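# Sort game pieces into bin A, batteries into bin E

## Task

Get every game piece inside the bin labelled A and every battery inside the bin labelled E. Any other object has to finish outside both bins and not above either one. No object may stick out across a bin's rim, and both bins must be upright and level at the end.

## Robot and tools

Robot: two arms, left_arm and right_arm, each ending in a five-finger hand. left_arm has a left hand, right_arm a right hand. Base positions in the scene frame: left_arm (+0.043, +0.370, +0.007) m, quat_wxyz (+1.000, 0, 0, -0.004); right_arm (0, -0.330, +0.045) m, quat_wxyz (+1.000, 0, 0, -0.010). A camera stand sits behind the arms.

Frames. Scene frame: origin at table height, midway between the nominal bases, +x out over the table, +z up, left_arm on the +y side. Image left and right do not match arm names. Fixed cameras and the table use the scene frame. Each arm reports end_effector_position (m) and end_effector_quat_wxyz in its own base frame. Motion offsets are along the axes of that arm's current Hand target.

Hand point: a spot 0.15 m out from the wrist face along the fingers, 0.05 m in front of the palm. Its +z runs along straight fingers, +y comes out of the palm, and +x goes across the palm away from the thumb on the right hand (toward the thumb on the left hand). Straight fingers extend 0.06-0.07 m past the point, 0.06 m behind it along -y. A bracket on the little-finger side of the wrist can strike things.

The row: every action row is 28 numbers, each in [-1, 1], always covering both arms. Order: left dx, dy, dz, rx, ry, rz; left little, ring, middle, index, thumb_bend, thumb_turn; left force_limit, speed; then the same 14 for the right arm. The six pose numbers are an offset, not a pose: they are measured from that arm's Hand target at the moment the action (or move) starts, along the Hand target's axes. 1.0 equals 0.6 m for dx/dy/dz and 180 degrees for rx/ry/rz, which together form one rotation vector. Each row in an action counts from that same start, not from the row before; sending the same offset again moves farther. Six zeros re-request the current Hand target. Finger numbers are targets: +1 straight/open, -1 curled; thumb_turn +1 beside the palm, -1 opposite the fingers. force_limit runs -1 (about 0 N) to +1 (10 N; 15 N for the two thumb motors). speed rises from near zero at -1 to full at +0.48 and above. No value means unchanged: to keep a hand as it is, resend the last eight hand numbers you actually sent for it (if none yet this scene, its hand_measured plus hand_force_limit and hand_speed).

Tools.
execute_actions(actions, cameras): actions is a list of actions; each action is a table of up to 15 rows at 1/30 s per step, the last row held if shorter. An empty list returns images of all cameras; otherwise name cameras to get them.
move(target, speed, blend, blocking, cameras): target is one 28-number row or a list of up to 15 rows, each an offset from the same starting Hand targets. The hand point follows a straight line; speed is m/s, 0.002 to 4.3, default 0.25 (turns up to twice that in rad/s), one value or one per target. blend in metres rounds corners; 0 stops at each. Moves cap at 10 s of path and do not avoid obstacles or the other arm. Don't route a path near an arm's own base. blocking=false returns after about 0.5 s while it continues.
wait(seconds 0-10), stop() brakes a running move, zoom_image(camera, region [x0,y0,x1,y1], at most 504x504) enlarges part of the newest image of cam_high, cam_low, cam_left_wrist or cam_right_wrist, show_instructions() shows the reference pages, finished_scene(scene) ends the current scene irrevocably.

Results: hand pose, Hand target (last commanded pose after clipping; next offsets start here), joint positions, velocities and torques, hand_measured, hand_stopped_by (moving, target, force, stalled, fault), hand_load_n (positive when pushed open; near 0 after a lost grip), hand_force_limit, hand_speed, motor temperatures. Move results add a move: line (done, off_target, moving, held, fault) and limits (paced = pose clipped, held = steps withheld). done means within 10 mm and 2 degrees; it says nothing about contact.

Behaviour: arms settle 1-5 cm off command, usually low; resend the shortfall as an offset. Orientation commands are clipped to 40 degrees from the measured one per step. Gripping: turn the thumb fully in front (thumb_turn -1) to hold objects 0.035-0.065 m thick, handles down to 0.025 m. A motor runs only when its target changes by 0.002 or more, stops at target or at force_limit, then locks. To squeeze harder, raise force_limit and send a more-closed target than hand_measured; to release, send a more-open one. For a gentle grip close with speed -0.94 or lower.

Avoid: dropping parts or releasing them while moving, fast impacts, pushing hard into the table or bins, tipping a bin, anything leaving the table, the two hands touching or one hand closing on the other, excessive finger loads, and stopped arms. A blocked arm keeps pressing until commanded back past its hand point. Long holds or stretched arms heat motors; at 100 °C an arm goes limp for 30-60 s. Loose objects may get nudged occasionally.

Each tool is called after ">>>" as a command line: name --argument value for each argument, lists and objects as JSON in quotes; but a table of rows of numbers goes row by row, as --pt "numbers of a row", without its own name.

Reference images:

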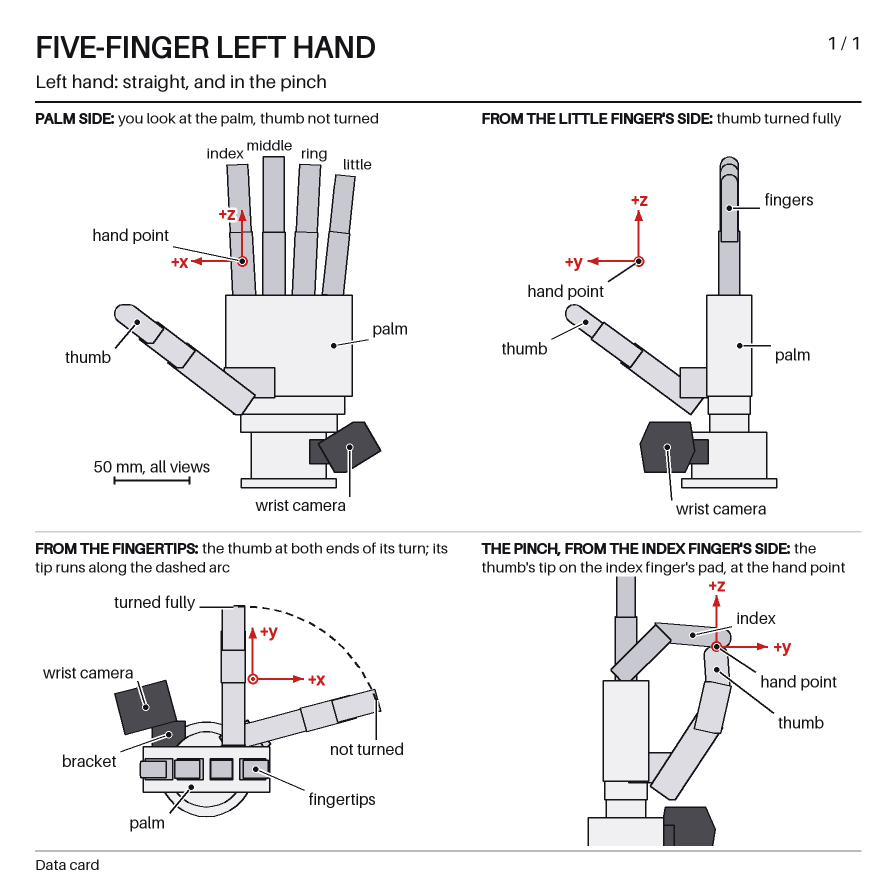

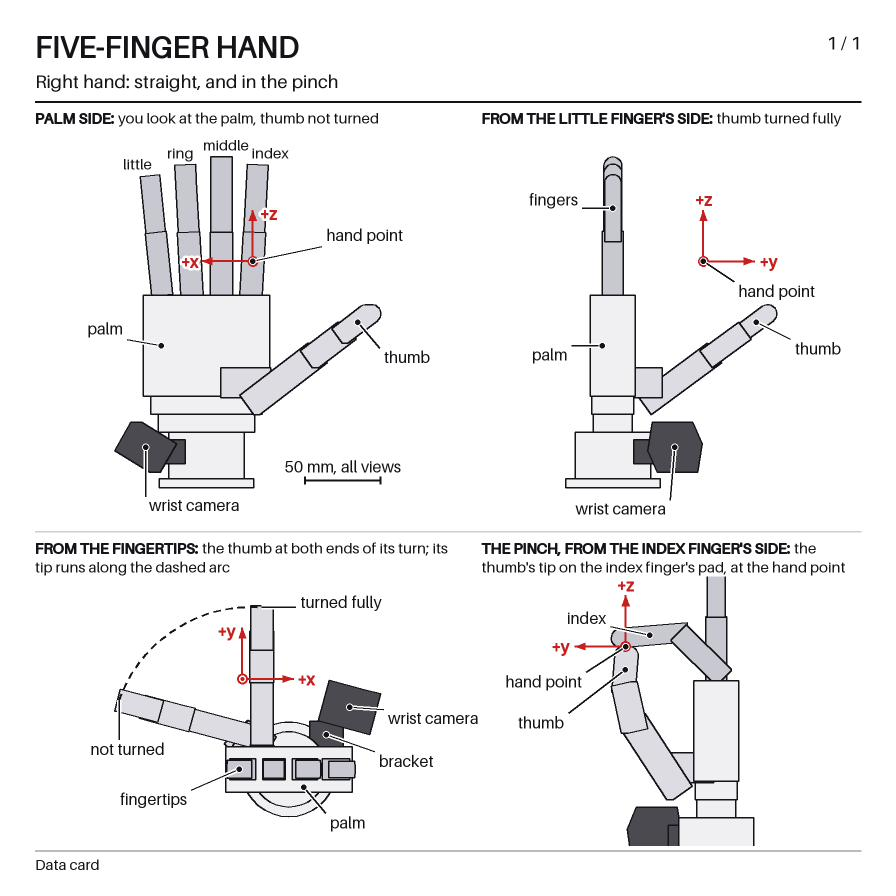

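## Session

I'll start by looking at the scene.

>>> execute_actions --actions '[]'

Scene clock: 0.00 s.
left_arm: end_effector_position=(+0.1189, -0.1320, +0.1049) hand_measured=(+1.000, +1.000, +1.000, +1.000, +1.000, +1.000) hand_load_n=(+0.0, +0.0, +0.0, +0.0, +0.0, +0.0) hand_stopped_by=(target, target, target, target, target, target) hand_force_limit=0.00 hand_speed=-0.80 end_effector_quat_wxyz=(+0.175, +0.794, -0.507, -0.285) | right_arm: end_effector_position=(+0.2642, -0.0557, +0.0853) hand_measured=(+1.000, +1.000, +1.000, +1.000, +1.000, +1.000) hand_load_n=(+0.0, +0.0, +0.0, +0.0, +0.0, +0.0) hand_stopped_by=(target, target, target, target, target, target) hand_force_limit=0.00 hand_speed=-0.80 end_effector_quat_wxyz=(+0.068, +0.991, +0.114, +0.027)
Joint positions: left_arm=[-0.285 1.399 0.762 -1.599 0.167 -0.662] | right_arm=[0.129 1.118 0.695 -1.095 0.137 -1.674]
Joint velocities: within noise
Joint torques (N m): no reading
Motor temperatures (°C): left_arm=[31 30 26 26 25 24] | right_arm=[35 31 24 25 24 26]
Heat: left arm: hottest waist 31 °C; right arm: hottest waist 35 °C.
Hand target: left_arm +0.1254, -0.1339, +0.1084; +0.172, +0.796, -0.509, -0.277 | right_arm +0.2740, -0.0544, +0.0934; +0.068, +0.991, +0.113, +0.040

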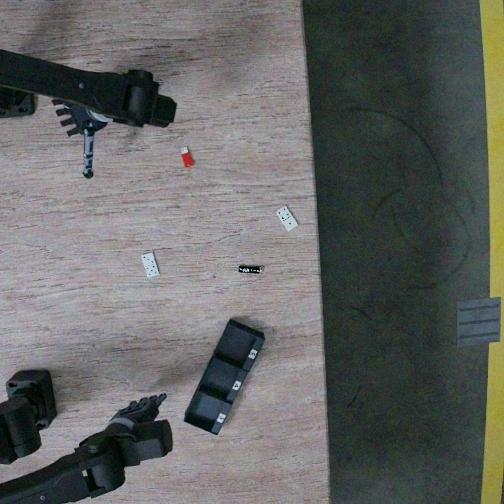

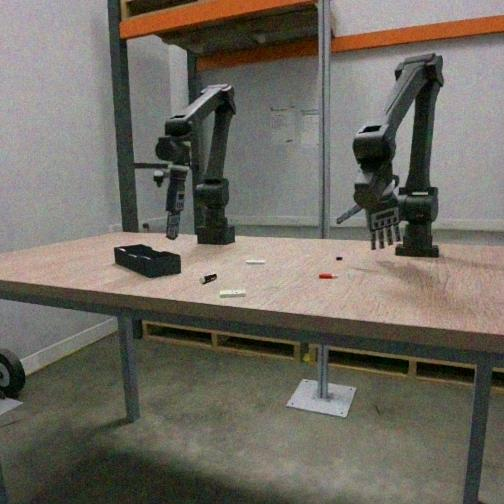

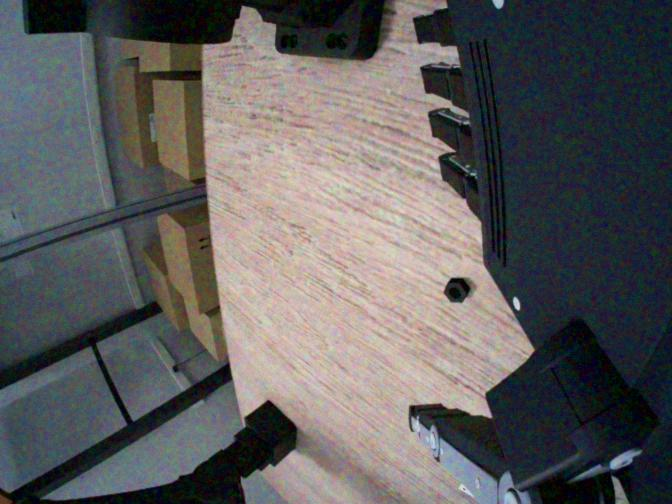

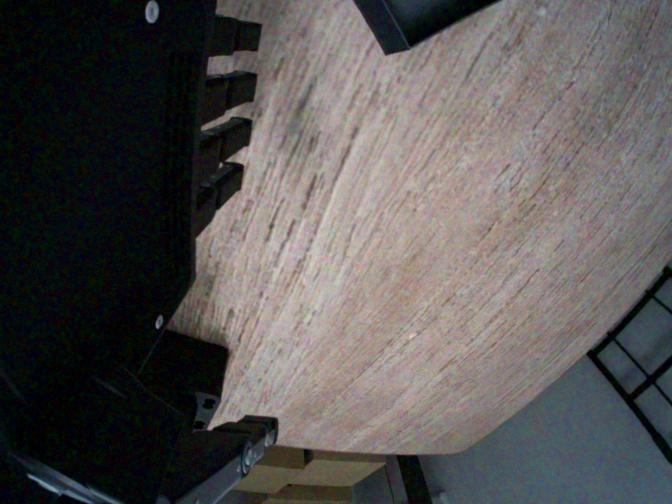

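>>> zoom_image --camera "cam_high" --region '[120, 120, 320, 320]'

>>> zoom_image --camera "cam_high" --region '[170, 300, 290, 450]'

>>> zoom_image --camera "cam_high" --region '[30, 50, 180, 200]'

>>> zoom_image --camera "cam_low" --region '[100, 230, 360, 310]'

Scaled by 2.520 from the camera's 504x504 image, which has a finer 720x720 frame.

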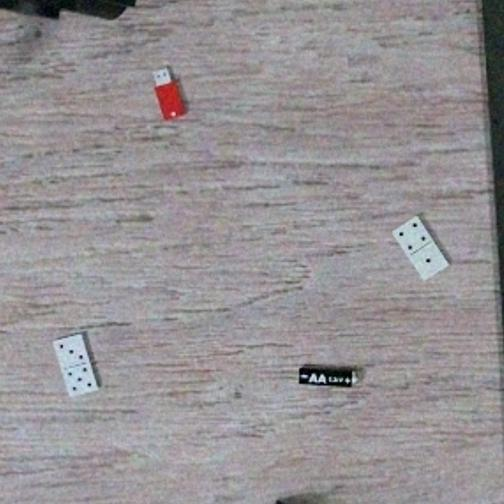

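Scaled by 3.360 from the camera's 504x504 image, which has a finer 720x720 frame.

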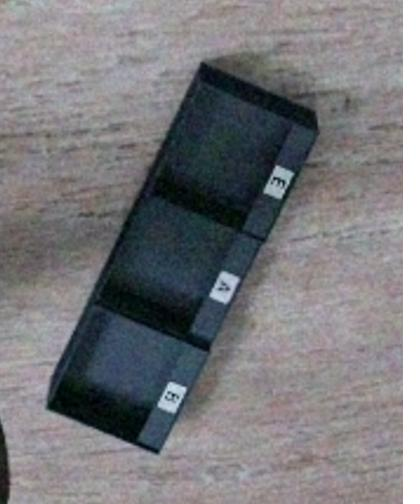

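Scaled by 3.360 from the camera's 504x504 image, which has a finer 720x720 frame.

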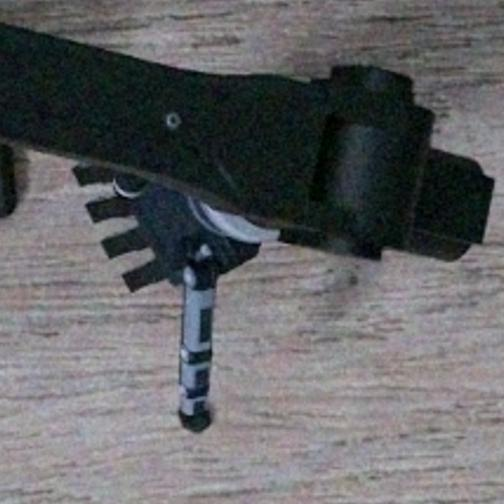

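Scaled by 1.938 from the camera's 504x504 image, which has a finer 720x720 frame.

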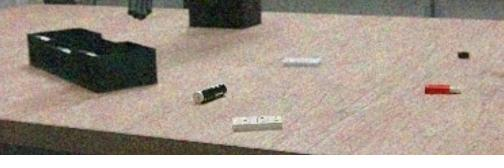

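>>> move --pt "0 0 0 0 0 0 1 1 1 1 1 1 0 -0.8 0.0128 0.0288 -0.198 0 0 0 -1 -1 0.3 0.3 1 -1 0 0" --pt "0 0 0 0 0 0 1 1 1 1 1 1 0 -0.8 0.488 -0.394 -0.25 0.211 0.196 0.556 -1 -1 0.3 0.3 1 -1 0 0" --speed 0.3 --blend '[0.03,0]' --cameras '["all"]'

Scene clock: 88.47 s.
left_arm: end_effector_position=(+0.1189, -0.1320, +0.1049) hand_measured=(+1.000, +1.000, +1.000, +1.000, +1.000, +1.000) hand_load_n=(+0.0, +0.0, +0.0, +0.0, +0.0, +0.0) hand_stopped_by=(target, target, target, target, target, target) hand_force_limit=0.00 hand_speed=-0.80 end_effector_quat_wxyz=(+0.175, +0.794, -0.507, -0.285) | right_arm: end_effector_position=(+0.4700, +0.2418, +0.1936) hand_measured=(-1.000, -1.000, +0.300, +0.300, +1.000, -1.000) hand_load_n=(+0.0, +0.0, +0.0, +0.0, +0.0, +0.0) hand_stopped_by=(target, target, target, target, target, target) hand_force_limit=0.00 hand_speed=0.00 end_effector_quat_wxyz=(-0.265, +0.658, -0.642, +0.292)
Joint positions: left_arm=[-0.285 1.399 0.762 -1.599 0.167 -0.662] | right_arm=[0.532 1.361 1.131 -0.615 0.4 0.355]
Joint torques (N m): left_arm=[0.15 -6.01 6.75 -0.83 0.12 0.11] | right_arm=[2.43 -8.29 16.79 2 0.44 0.1]
Motor temperatures (°C): left_arm=[31 30 31 25 25 24] | right_arm=[34 31 30 25 23 25]
Heat: left arm: hottest waist 31 °C; right arm: hottest waist 34 °C.
Hand target: left_arm +0.1254, -0.1339, +0.1084; +0.172, +0.796, -0.509, -0.277 | right_arm +0.4928, +0.2596, +0.2263; -0.299, +0.641, -0.641, +0.298
Off the commanded pose: left_arm 0.008 m, 1 deg | right_arm 0.044 m, 4 deg.
move: off_target (right_arm)

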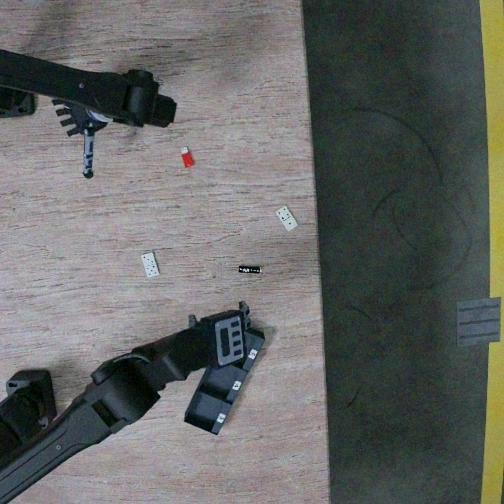

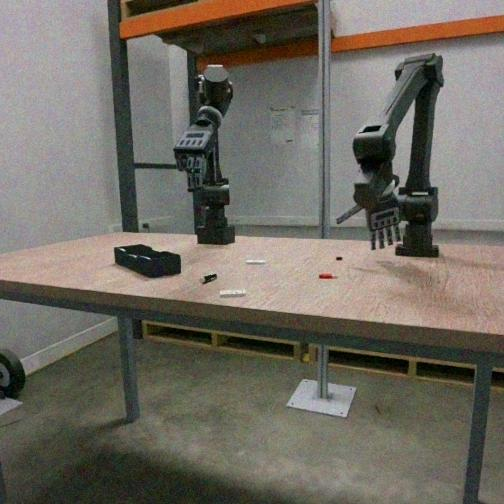

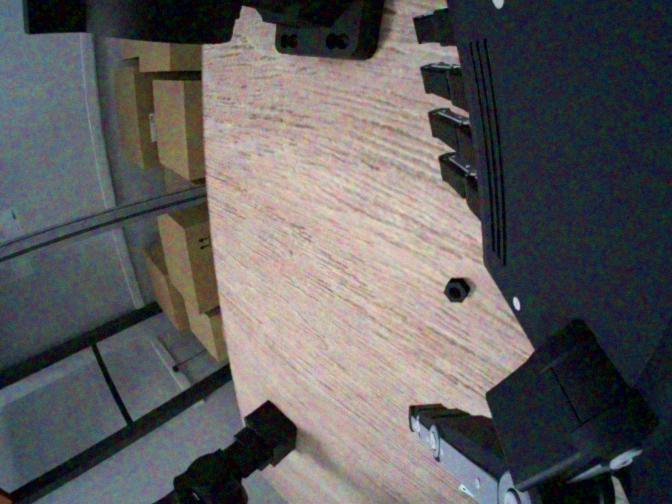

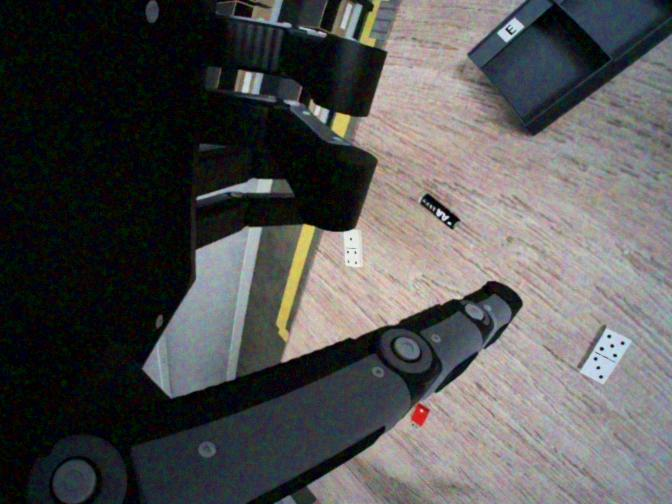

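>>> move --target '[0,0,0,0,0,0,1,1,1,1,1,1,0,-0.8,-0.0633,0.0758,0.1507,0,0,0,-1,-1,0.3,0.3,1,-1,0,0]' --speed 0.15 --cameras '["cam_high","cam_right_wrist"]'

Scene clock: 107.03 s.
left_arm: end_effector_position=(+0.1189, -0.1320, +0.1049) hand_measured=(+1.000, +1.000, +1.000, +1.000, +1.000, +1.000) hand_load_n=(+0.0, +0.0, +0.0, +0.0, +0.0, +0.0) hand_stopped_by=(target, target, target, target, target, target) hand_force_limit=0.00 hand_speed=-0.80 end_effector_quat_wxyz=(+0.175, +0.794, -0.507, -0.285) | right_arm: end_effector_position=(+0.5153, +0.2803, +0.1095) hand_measured=(-1.000, -1.000, +0.300, +0.300, +1.000, -1.000) hand_load_n=(+0.0, +0.0, +0.0, +0.0, +0.0, +0.0) hand_stopped_by=(target, target, target, target, target, target) hand_force_limit=0.00 hand_speed=0.00 end_effector_quat_wxyz=(-0.270, +0.654, -0.642, +0.294)
Joint positions: left_arm=[-0.285 1.399 0.762 -1.599 0.167 -0.662] | right_arm=[0.554 1.581 1.131 -0.39 0.418 0.374]
Joint torques (N m): left_arm=[0.09 -6.01 6.76 -0.83 0.12 0.11] | right_arm=[2.61 -11.69 14.16 2.06 0.45 0.09]
Heat: left arm: hottest waist 31 °C; right arm: hottest waist 34 °C.
Hand target: left_arm +0.1254, -0.1339, +0.1084; +0.172, +0.796, -0.509, -0.277 | right_arm +0.5328, +0.2977, +0.1333; -0.299, +0.641, -0.641, +0.298
Off the commanded pose: left_arm 0.008 m, 1 deg | right_arm 0.034 m, 4 deg.
move: off_target (right_arm)
Images, in order (width x height): cam_high 504x504, cam_right_wrist 672x504.

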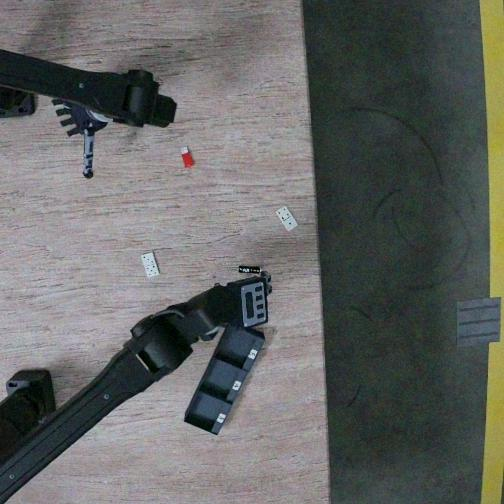

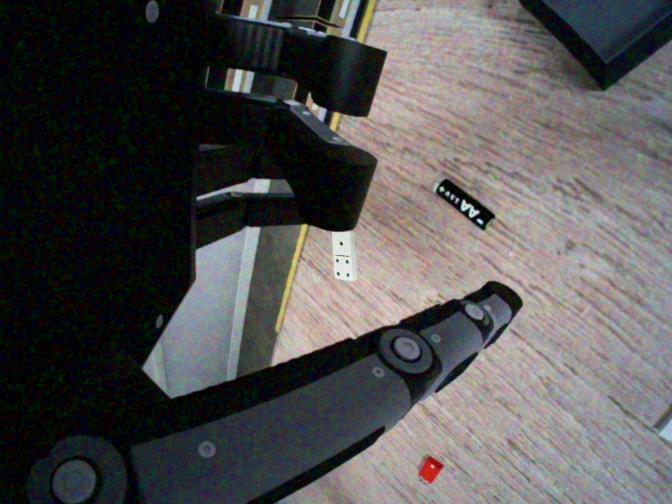

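>>> move --target '[0,0,0,0,0,0,1,1,1,1,1,1,0,-0.8,0,0.0766,0.0643,0,0,0,-1,-1,0.3,0.3,1,-1,0,0]' --speed 0.12 --cameras '["cam_high","cam_right_wrist","cam_low"]'

>>> zoom_image --camera "cam_high" --region '[200, 220, 320, 340]'

Scene clock: 141.10 s.
left_arm: end_effector_position=(+0.1189, -0.1320, +0.1049) hand_measured=(+1.000, +1.000, +1.000, +1.000, +1.000, +1.000) hand_load_n=(+0.0, -0.5, +0.0, +0.0, +0.0, +0.0) hand_stopped_by=(target, target, target, target, target, target) hand_force_limit=0.00 hand_speed=-0.80 end_effector_quat_wxyz=(+0.175, +0.794, -0.507, -0.285) | right_arm: end_effector_position=(+0.5343, +0.2920, +0.0770) hand_measured=(-1.000, -1.000, +0.300, +0.300, +1.000, -1.000) hand_load_n=(+0.0, +0.0, +0.0, +0.0, +0.0, +0.0) hand_stopped_by=(target, target, target, target, target, target) hand_force_limit=0.00 hand_speed=0.00 end_effector_quat_wxyz=(-0.295, +0.643, -0.640, +0.300)
Joint positions: left_arm=[-0.285 1.399 0.762 -1.599 0.167 -0.662] | right_arm=[0.554 1.658 1.104 -0.232 0.418 0.374]
Joint torques (N m): left_arm=[0.15 -6.07 6.74 -0.81 0.12 0.12] | right_arm=[2.55 -12.1 9.22 2.14 0.43 0.08]
Heat: left arm: hottest waist 31 °C; right arm: hottest waist 34 °C.
Hand target: left_arm +0.1254, -0.1339, +0.1084; +0.172, +0.796, -0.509, -0.277 | right_arm +0.5327, +0.2977, +0.0733; -0.299, +0.641, -0.641, +0.298
Off the commanded pose: left_arm 0.008 m, 1 deg | right_arm 0.007 m, 1 deg.
move: done
Images, in order (width x height): cam_high 504x504, cam_low 504x504, cam_right_wrist 672x504.

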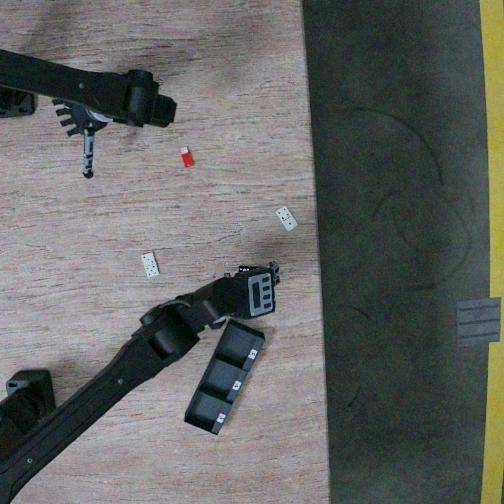

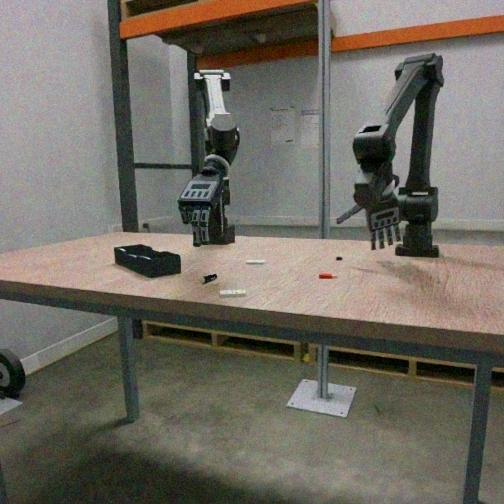

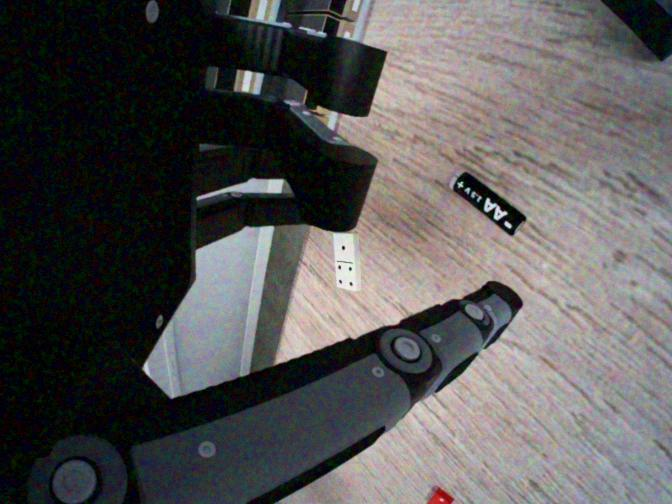

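Scaled by 4.200 from the camera's 504x504 image, which has a finer 720x720 frame.

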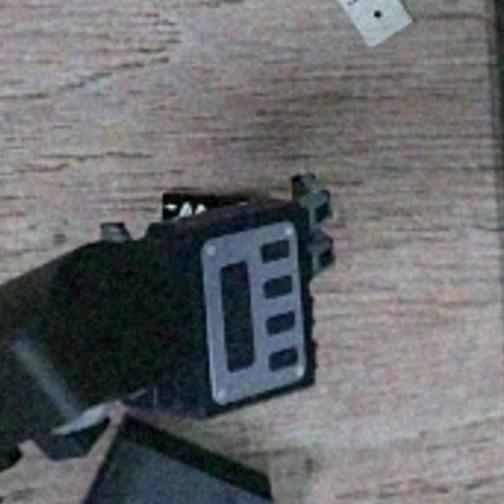

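>>> move --target '[0,0,0,0,0,0,1,1,1,1,1,1,0,-0.8,0.0083,0.0638,0.0536,0,0,0,-1,-1,0.3,0.3,1,-1,0,0]' --speed 0.1 --cameras '["cam_high","cam_right_wrist","cam_low"]'

>>> zoom_image --camera "cam_high" --region '[200, 220, 320, 340]'

>>> zoom_image --camera "cam_low" --region '[100, 170, 300, 310]'

Scene clock: 154.90 s.
left_arm: end_effector_position=(+0.1189, -0.1320, +0.1049) hand_measured=(+1.000, +1.000, +1.000, +1.000, +1.000, +1.000) hand_load_n=(+0.0, +0.0, +0.0, +0.0, +0.0, +0.0) hand_stopped_by=(target, target, target, target, target, target) hand_force_limit=0.00 hand_speed=-0.80 end_effector_quat_wxyz=(+0.175, +0.794, -0.507, -0.285) | right_arm: end_effector_position=(+0.5330, +0.2915, +0.0273) hand_measured=(-1.000, -1.000, +0.300, +0.300, +1.000, -1.000) hand_load_n=(+0.0, +0.0, +0.0, +0.0, +0.0, +0.0) hand_stopped_by=(target, target, target, target, target, target) hand_force_limit=0.00 hand_speed=0.00 end_effector_quat_wxyz=(-0.296, +0.643, -0.640, +0.300)
Joint positions: left_arm=[-0.285 1.399 0.762 -1.599 0.167 -0.662] | right_arm=[0.554 1.733 1.045 -0.095 0.417 0.374]
Joint torques (N m): left_arm=[0.15 -6.01 6.75 -0.83 0.12 0.11] | right_arm=[1.9 -12.45 8.42 2.17 0.23 0.02]
Heat: left arm: hottest waist 31 °C; right arm: hottest waist 34 °C.
Hand target: left_arm +0.1254, -0.1339, +0.1084; +0.172, +0.796, -0.509, -0.277 | right_arm +0.5327, +0.2928, +0.0233; -0.299, +0.641, -0.641, +0.298
Off the commanded pose: left_arm 0.008 m, 1 deg | right_arm 0.004 m, 0 deg.
move: done
Images, in order (width x height): cam_high 504x504, cam_low 504x504, cam_right_wrist 672x504.

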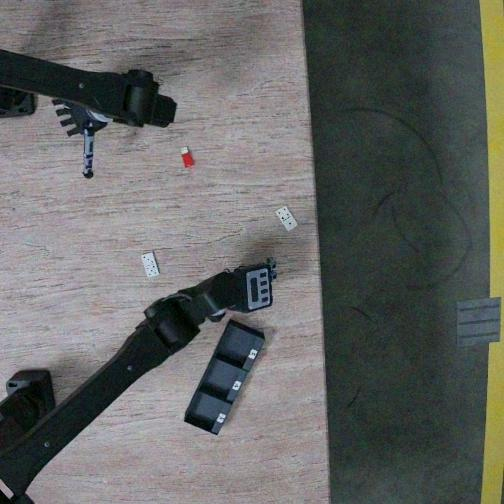

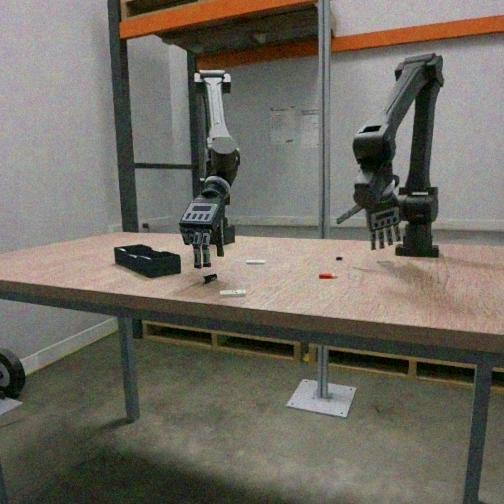

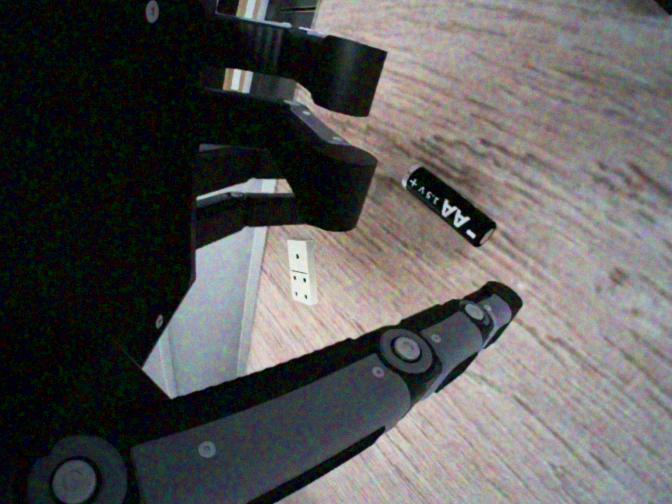

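Scaled by 4.200 from the camera's 504x504 image, which has a finer 720x720 frame.

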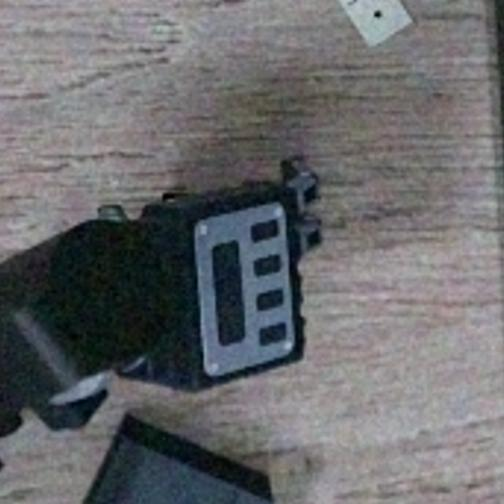

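Scaled by 2.520 from the camera's 504x504 image, which has a finer 720x720 frame.

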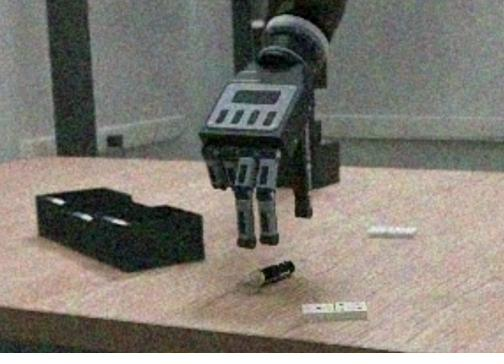

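>>> move --target '[0,0,0,0,0,0,1,1,1,1,1,1,0,-0.8,0,0.0319,0.0268,0,0,0,-1,-1,0.3,0.3,1,-1,0,0]' --speed 0.06 --cameras '["cam_high","cam_right_wrist","cam_low"]'

>>> zoom_image --camera "cam_low" --region '[150, 200, 270, 310]'

>>> zoom_image --camera "cam_right_wrist" --region '[280, 20, 560, 360]'

Scene clock: 174.40 s.
left_arm: end_effector_position=(+0.1189, -0.1320, +0.1049) hand_measured=(+1.000, +1.000, +1.000, +1.000, +1.000, +1.000) hand_load_n=(-0.5, +0.0, +0.0, +0.0, +0.0, +0.0) hand_stopped_by=(target, target, target, target, target, target) hand_force_limit=0.00 hand_speed=-0.80 end_effector_quat_wxyz=(+0.175, +0.794, -0.507, -0.285) | right_arm: end_effector_position=(+0.5343, +0.2923, +0.0049) hand_measured=(-1.000, -1.000, +0.300, +0.300, +1.000, -1.000) hand_load_n=(+0.0, +0.0, +0.0, +0.0, +0.0, +0.0) hand_stopped_by=(target, target, target, target, target, target) hand_force_limit=0.00 hand_speed=0.00 end_effector_quat_wxyz=(-0.298, +0.642, -0.639, +0.300)
Joint positions: left_arm=[-0.285 1.399 0.762 -1.599 0.167 -0.662] | right_arm=[0.554 1.776 1.028 -0.03 0.417 0.374]
Joint torques (N m): left_arm=[0.15 -6.01 6.76 -0.81 0.12 0.11] | right_arm=[1.9 -12.34 7.97 2.14 0.23 0.02]
Heat: left arm: hottest waist 31 °C; right arm: hottest waist 33 °C.
Hand target: left_arm +0.1254, -0.1339, +0.1084; +0.172, +0.796, -0.509, -0.277 | right_arm +0.5328, +0.2929, -0.0016; -0.299, +0.641, -0.641, +0.298
Off the commanded pose: left_arm 0.008 m, 1 deg | right_arm 0.007 m, 0 deg.
move: done
Images, in order (width x height): cam_high 504x504, cam_low 504x504, cam_right_wrist 672x504.

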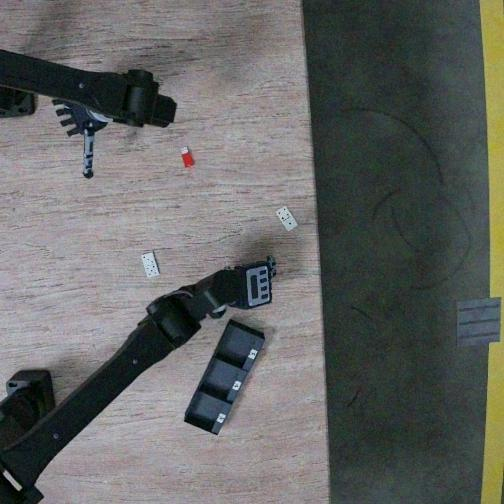

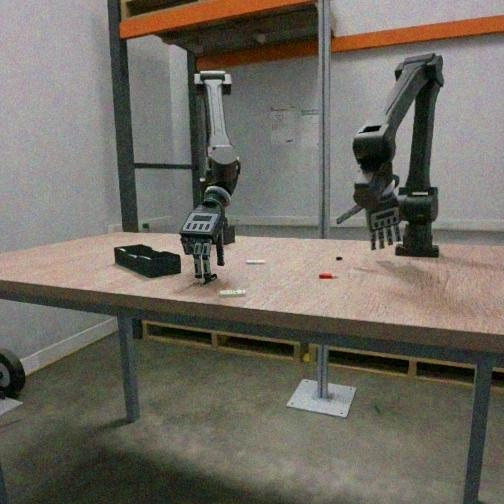

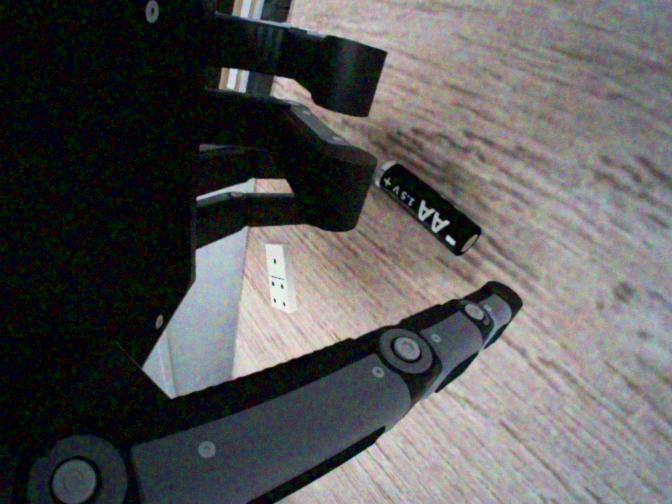

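Scaled by 4.200 from the camera's 504x504 image, which has a finer 720x720 frame.

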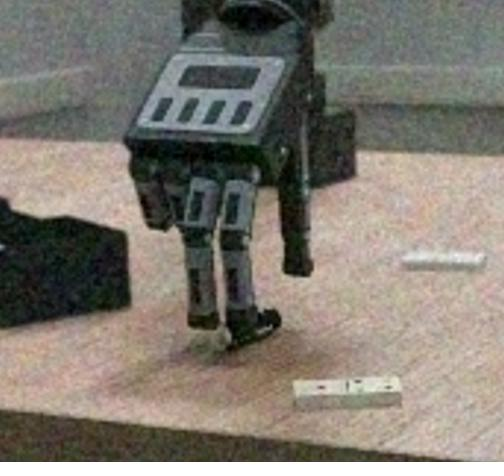

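Scaled by 1.482 from the camera's 672x504 image, which has a finer 960x720 frame.

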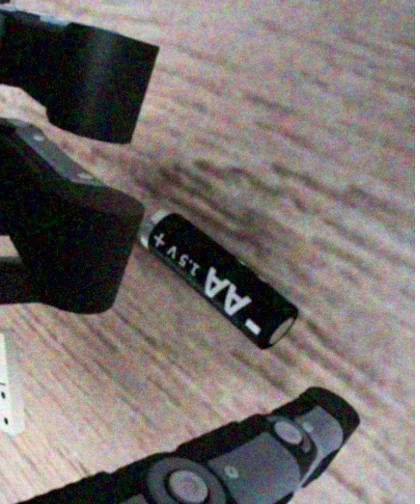

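>>> move --target '[0,0,0,0,0,0,1,1,1,1,1,1,0,-0.8,0,0.0032,0.0222,0,0,0,-1,-1,0.3,0.3,1,-1,0,0]' --speed 0.04 --cameras '["cam_high","cam_right_wrist","cam_low"]'

>>> zoom_image --camera "cam_low" --region '[150, 200, 270, 310]'

>>> zoom_image --camera "cam_right_wrist" --region '[280, 20, 560, 360]'

Scene clock: 223.20 s.
left_arm: end_effector_position=(+0.1189, -0.1320, +0.1049) hand_measured=(+1.000, +1.000, +1.000, +1.000, +1.000, +1.000) hand_load_n=(+0.0, +0.0, +0.0, +0.5, +0.0, +0.0) hand_stopped_by=(target, target, target, target, target, target) hand_force_limit=0.00 hand_speed=-0.80 end_effector_quat_wxyz=(+0.175, +0.794, -0.507, -0.285) | right_arm: end_effector_position=(+0.5341, +0.2936, -0.0109) hand_measured=(-1.000, -1.000, +0.300, +0.300, +1.000, -1.000) hand_load_n=(+0.0, +0.5, +0.0, +0.0, -0.5, +0.0) hand_stopped_by=(target, target, target, target, target, target) hand_force_limit=0.00 hand_speed=0.00 end_effector_quat_wxyz=(-0.295, +0.645, -0.639, +0.297)
Joint positions: left_arm=[-0.285 1.399 0.762 -1.599 0.167 -0.662] | right_arm=[0.554 1.808 1.028 -0.009 0.411 0.374]
Joint torques (N m): left_arm=[0.26 -6.01 6.76 -0.8 0.12 0.11] | right_arm=[1.14 -12.34 9.14 2.13 0.22 -0.06]
Heat: left arm: hottest waist 31 °C; right arm: hottest waist 33 °C.
Hand target: left_arm +0.1254, -0.1339, +0.1084; +0.172, +0.796, -0.509, -0.277 | right_arm +0.5418, +0.2929, -0.0117; -0.299, +0.641, -0.641, +0.298
Off the commanded pose: left_arm 0.008 m, 1 deg | right_arm 0.008 m, 1 deg.
move: done
Images, in order (width x height): cam_high 504x504, cam_low 504x504, cam_right_wrist 672x504.

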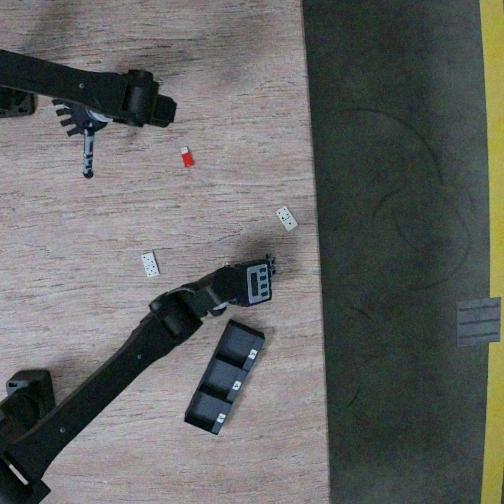

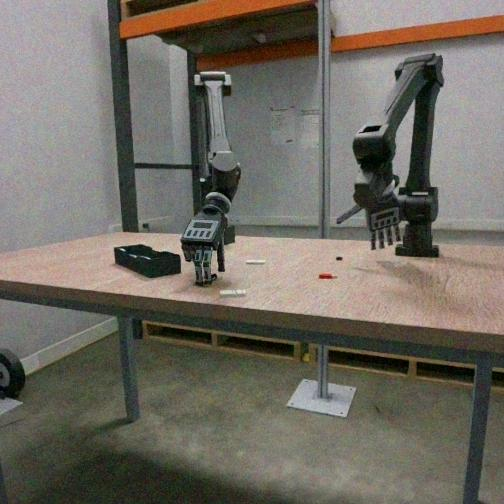

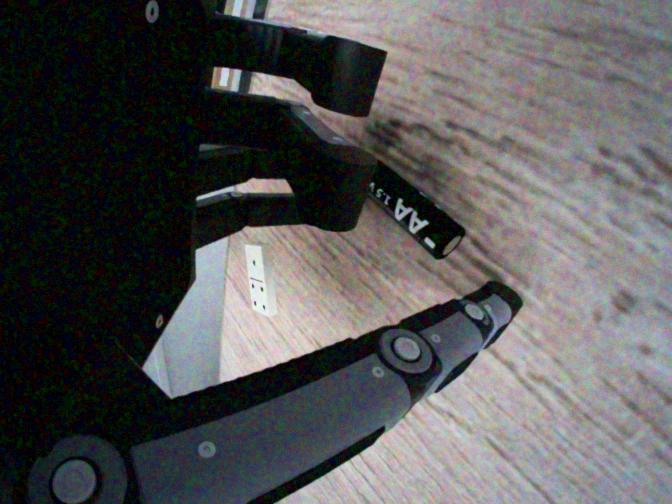

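Scaled by 4.200 from the camera's 504x504 image, which has a finer 720x720 frame.

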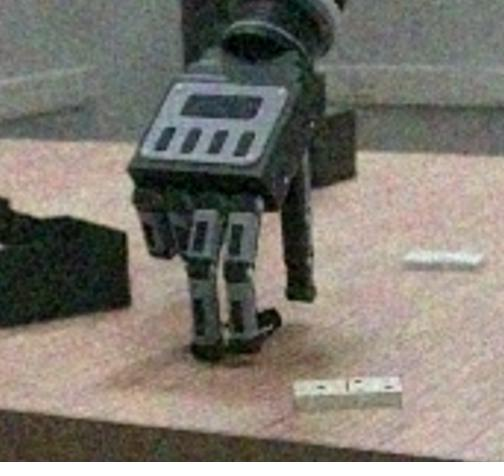

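Scaled by 1.482 from the camera's 672x504 image, which has a finer 960x720 frame.

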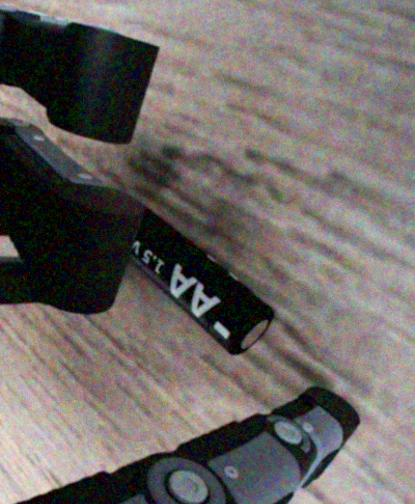

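>>> zoom_image --camera "cam_high" --region '[210, 230, 300, 320]'

Scaled by 5.600 from the camera's 504x504 image, which has a finer 720x720 frame.

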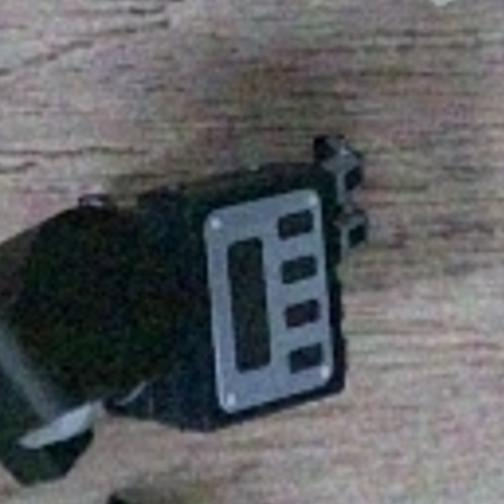

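>>> zoom_image --camera "cam_right_wrist" --region '[190, 0, 400, 250]'

Scaled by 2.016 from the camera's 672x504 image, which has a finer 960x720 frame.

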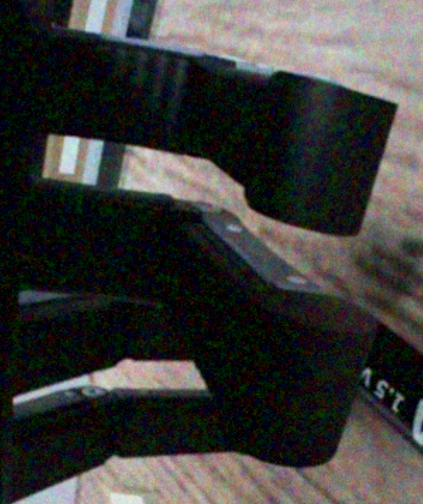

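>>> move --target '[0,0,0,0,0,0,1,1,1,1,1,1,0,-0.8,0.015,-0.0493,-0.0242,0,0,0,1,1,0.3,0.3,1,-1,0,0]' --speed 0.06 --cameras '["cam_high","cam_right_wrist"]'

>>> zoom_image --camera "cam_right_wrist" --region '[200, 0, 560, 360]'

Scene clock: 302.50 s.
left_arm: end_effector_position=(+0.1189, -0.1320, +0.1049) hand_measured=(+1.000, +1.000, +1.000, +1.000, +1.000, +1.000) hand_load_n=(+0.0, +0.0, +0.0, +0.0, +0.0, +0.0) hand_stopped_by=(target, target, target, target, target, target) hand_force_limit=0.00 hand_speed=-0.80 end_effector_quat_wxyz=(+0.175, +0.794, -0.507, -0.285) | right_arm: end_effector_position=(+0.5330, +0.2802, -0.0004) hand_measured=(+1.000, +1.000, +0.300, +0.300, +1.000, -1.000) hand_load_n=(+0.0, +0.0, +0.0, +0.0, +0.0, +0.0) hand_stopped_by=(target, target, target, target, target, target) hand_force_limit=0.00 hand_speed=0.00 end_effector_quat_wxyz=(-0.285, +0.647, -0.644, +0.292)
Joint positions: left_arm=[-0.285 1.399 0.762 -1.599 0.167 -0.662] | right_arm=[0.532 1.775 1.028 -0.06 0.395 0.368]
Joint torques (N m): left_arm=[0.15 -6.01 6.76 -0.81 0.12 0.11] | right_arm=[1.08 -14.21 11.55 1.09 0.21 -0.15]
Heat: left arm: hottest elbow 31 °C; right arm: hottest waist 33 °C.
Hand target: left_arm +0.1254, -0.1339, +0.1084; +0.172, +0.796, -0.509, -0.277 | right_arm +0.5497, +0.2839, +0.0204; -0.299, +0.641, -0.641, +0.298
Off the commanded pose: left_arm 0.008 m, 1 deg | right_arm 0.027 m, 2 deg.
move: off_target (right_arm)
Images, in order (width x height): cam_high 504x504, cam_right_wrist 672x504.

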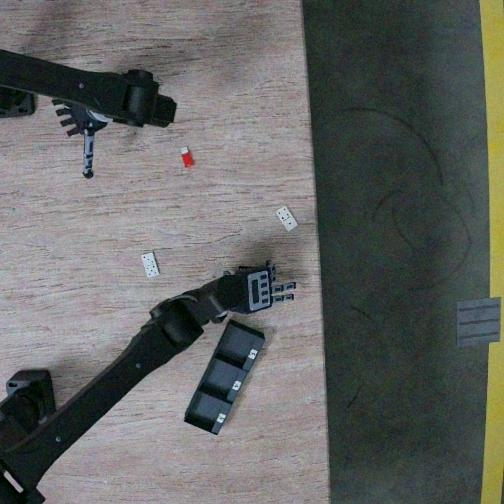

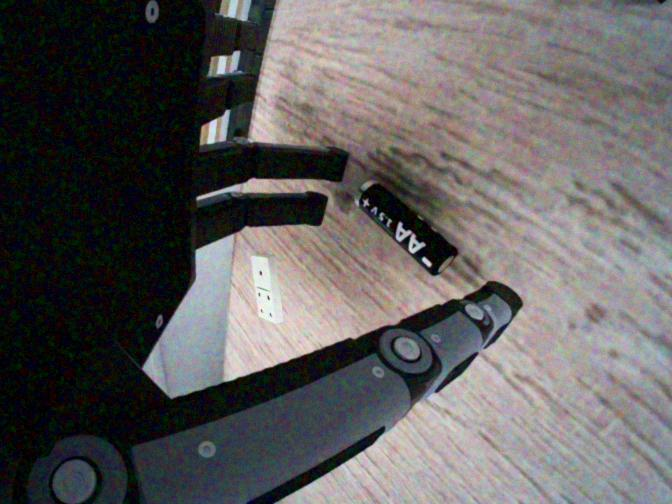

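Scaled by 1.400 from the camera's 672x504 image, which has a finer 960x720 frame.

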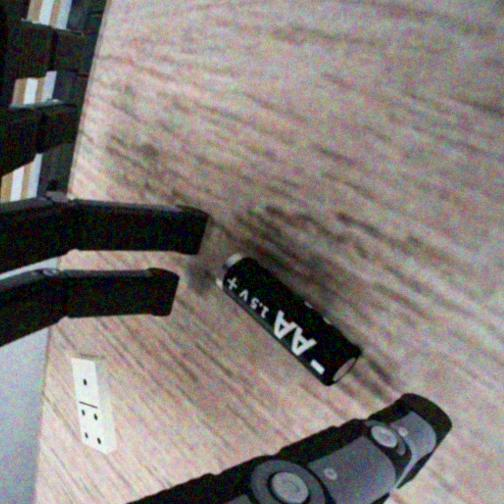

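>>> move --target '[0,0,0,0,0,0,1,1,1,1,1,1,0,-0.8,0,-0.0086,0.0213,0,0,0,1,1,0.3,0.3,1,-1,0,0]' --speed 0.06 --cameras '["cam_right_wrist"]'

Scene clock: 309.03 s.
left_arm: end_effector_position=(+0.1189, -0.1320, +0.1049) hand_measured=(+1.000, +1.000, +1.000, +1.000, +1.000, +1.000) hand_load_n=(+0.0, +0.0, +0.0, +0.0, +0.0, +0.0) hand_stopped_by=(target, target, target, target, target, target) hand_force_limit=0.00 hand_speed=-0.80 end_effector_quat_wxyz=(+0.175, +0.794, -0.507, -0.285) | right_arm: end_effector_position=(+0.5403, +0.2775, +0.0038) hand_measured=(+1.000, +1.000, +0.300, +0.300, +1.000, -1.000) hand_load_n=(+0.0, +0.0, +0.0, +0.0, +0.0, +0.0) hand_stopped_by=(target, target, target, target, target, target) hand_force_limit=0.00 hand_speed=0.00 end_effector_quat_wxyz=(-0.288, +0.646, -0.644, +0.293)
Joint positions: left_arm=[-0.285 1.399 0.762 -1.599 0.167 -0.662] | right_arm=[0.519 1.777 1.04 -0.06 0.385 0.358]
Joint torques (N m): left_arm=[0.21 -5.95 6.75 -0.8 0.12 0.11] | right_arm=[1.14 -11.58 13.19 1.28 0.2 -0.17]
Heat: left arm: hottest elbow 31 °C; right arm: hottest waist 33 °C.
Hand target: left_arm +0.1254, -0.1339, +0.1084; +0.172, +0.796, -0.509, -0.277 | right_arm +0.5627, +0.2838, +0.0160; -0.299, +0.641, -0.641, +0.298
Off the commanded pose: left_arm 0.008 m, 1 deg | right_arm 0.026 m, 2 deg.
move: off_target (right_arm)
Images, in order (width x height): cam_right_wrist 672x504.

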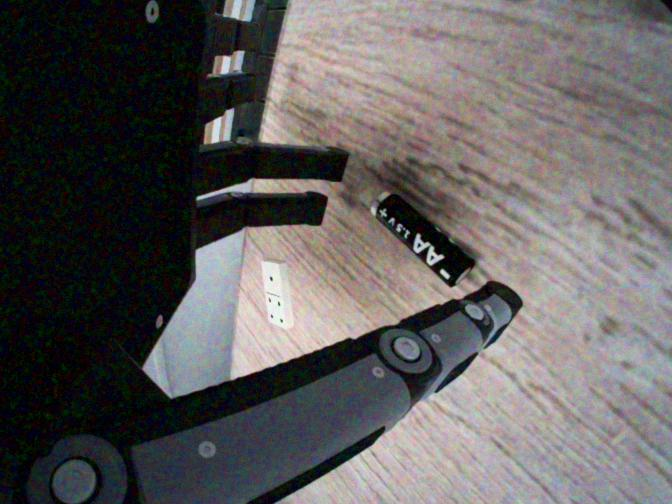

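>>> move --target '[0,0,0,0,0,0,1,1,1,1,1,1,0,-0.8,-0.0017,0.048,0.0207,0,0,0,1,1,0.3,0.3,1,-1,0,0]' --speed 0.04 --cameras '["cam_right_wrist","cam_low"]'

>>> zoom_image --camera "cam_low" --region '[150, 200, 270, 310]'

Scene clock: 319.07 s.
left_arm: end_effector_position=(+0.1189, -0.1320, +0.1049) hand_measured=(+1.000, +1.000, +1.000, +1.000, +1.000, +1.000) hand_load_n=(+0.0, +0.0, +0.0, +0.0, +0.0, +0.0) hand_stopped_by=(target, target, target, target, target, target) hand_force_limit=0.00 hand_speed=-0.80 end_effector_quat_wxyz=(+0.175, +0.794, -0.507, -0.285) | right_arm: end_effector_position=(+0.5473, +0.2809, -0.0115) hand_measured=(+1.000, +1.000, +0.300, +0.300, +1.000, -1.000) hand_load_n=(+0.0, +0.0, +0.0, -0.5, +0.0, +0.0) hand_stopped_by=(target, target, target, target, target, target) hand_force_limit=0.00 hand_speed=0.00 end_effector_quat_wxyz=(-0.295, +0.641, -0.643, +0.296)
Joint positions: left_arm=[-0.285 1.399 0.762 -1.599 0.167 -0.662] | right_arm=[0.519 1.819 1.04 -0.001 0.388 0.358]
Joint torques (N m): left_arm=[0.15 -6.01 6.74 -0.81 0.12 0.11] | right_arm=[1.9 -11.99 9.61 2.14 0.39 -0.08]
Heat: left arm: hottest elbow 31 °C; right arm: hottest waist 33 °C.
Hand target: left_arm +0.1254, -0.1339, +0.1084; +0.172, +0.796, -0.509, -0.277 | right_arm +0.5537, +0.2849, -0.0141; -0.299, +0.641, -0.641, +0.298
Off the commanded pose: left_arm 0.008 m, 1 deg | right_arm 0.008 m, 1 deg.
move: done
Images, in order (width x height): cam_low 504x504, cam_right_wrist 672x504.

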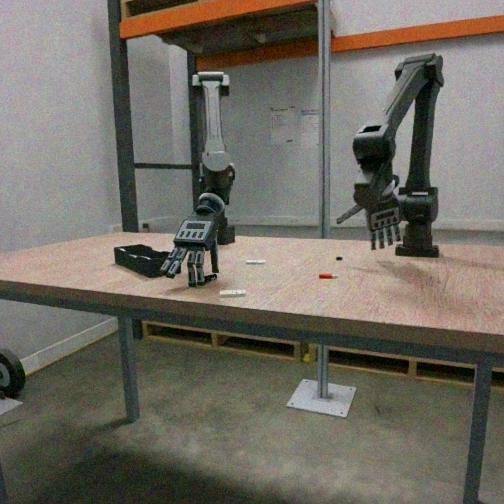

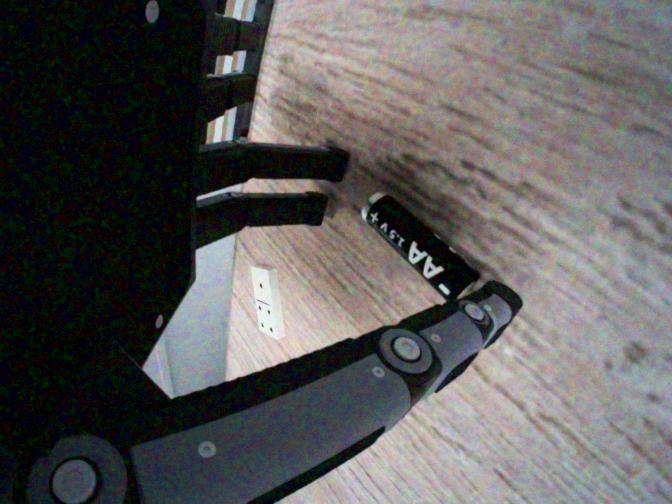

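Scaled by 4.200 from the camera's 504x504 image, which has a finer 720x720 frame.

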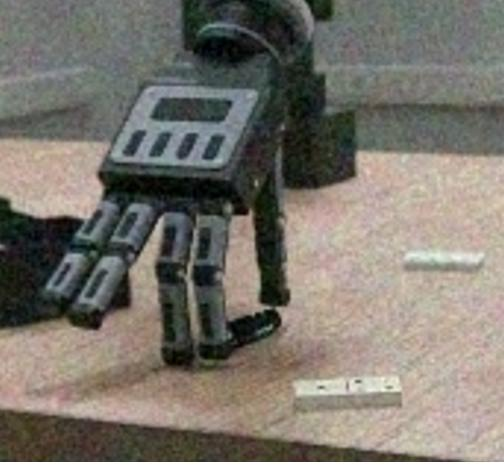

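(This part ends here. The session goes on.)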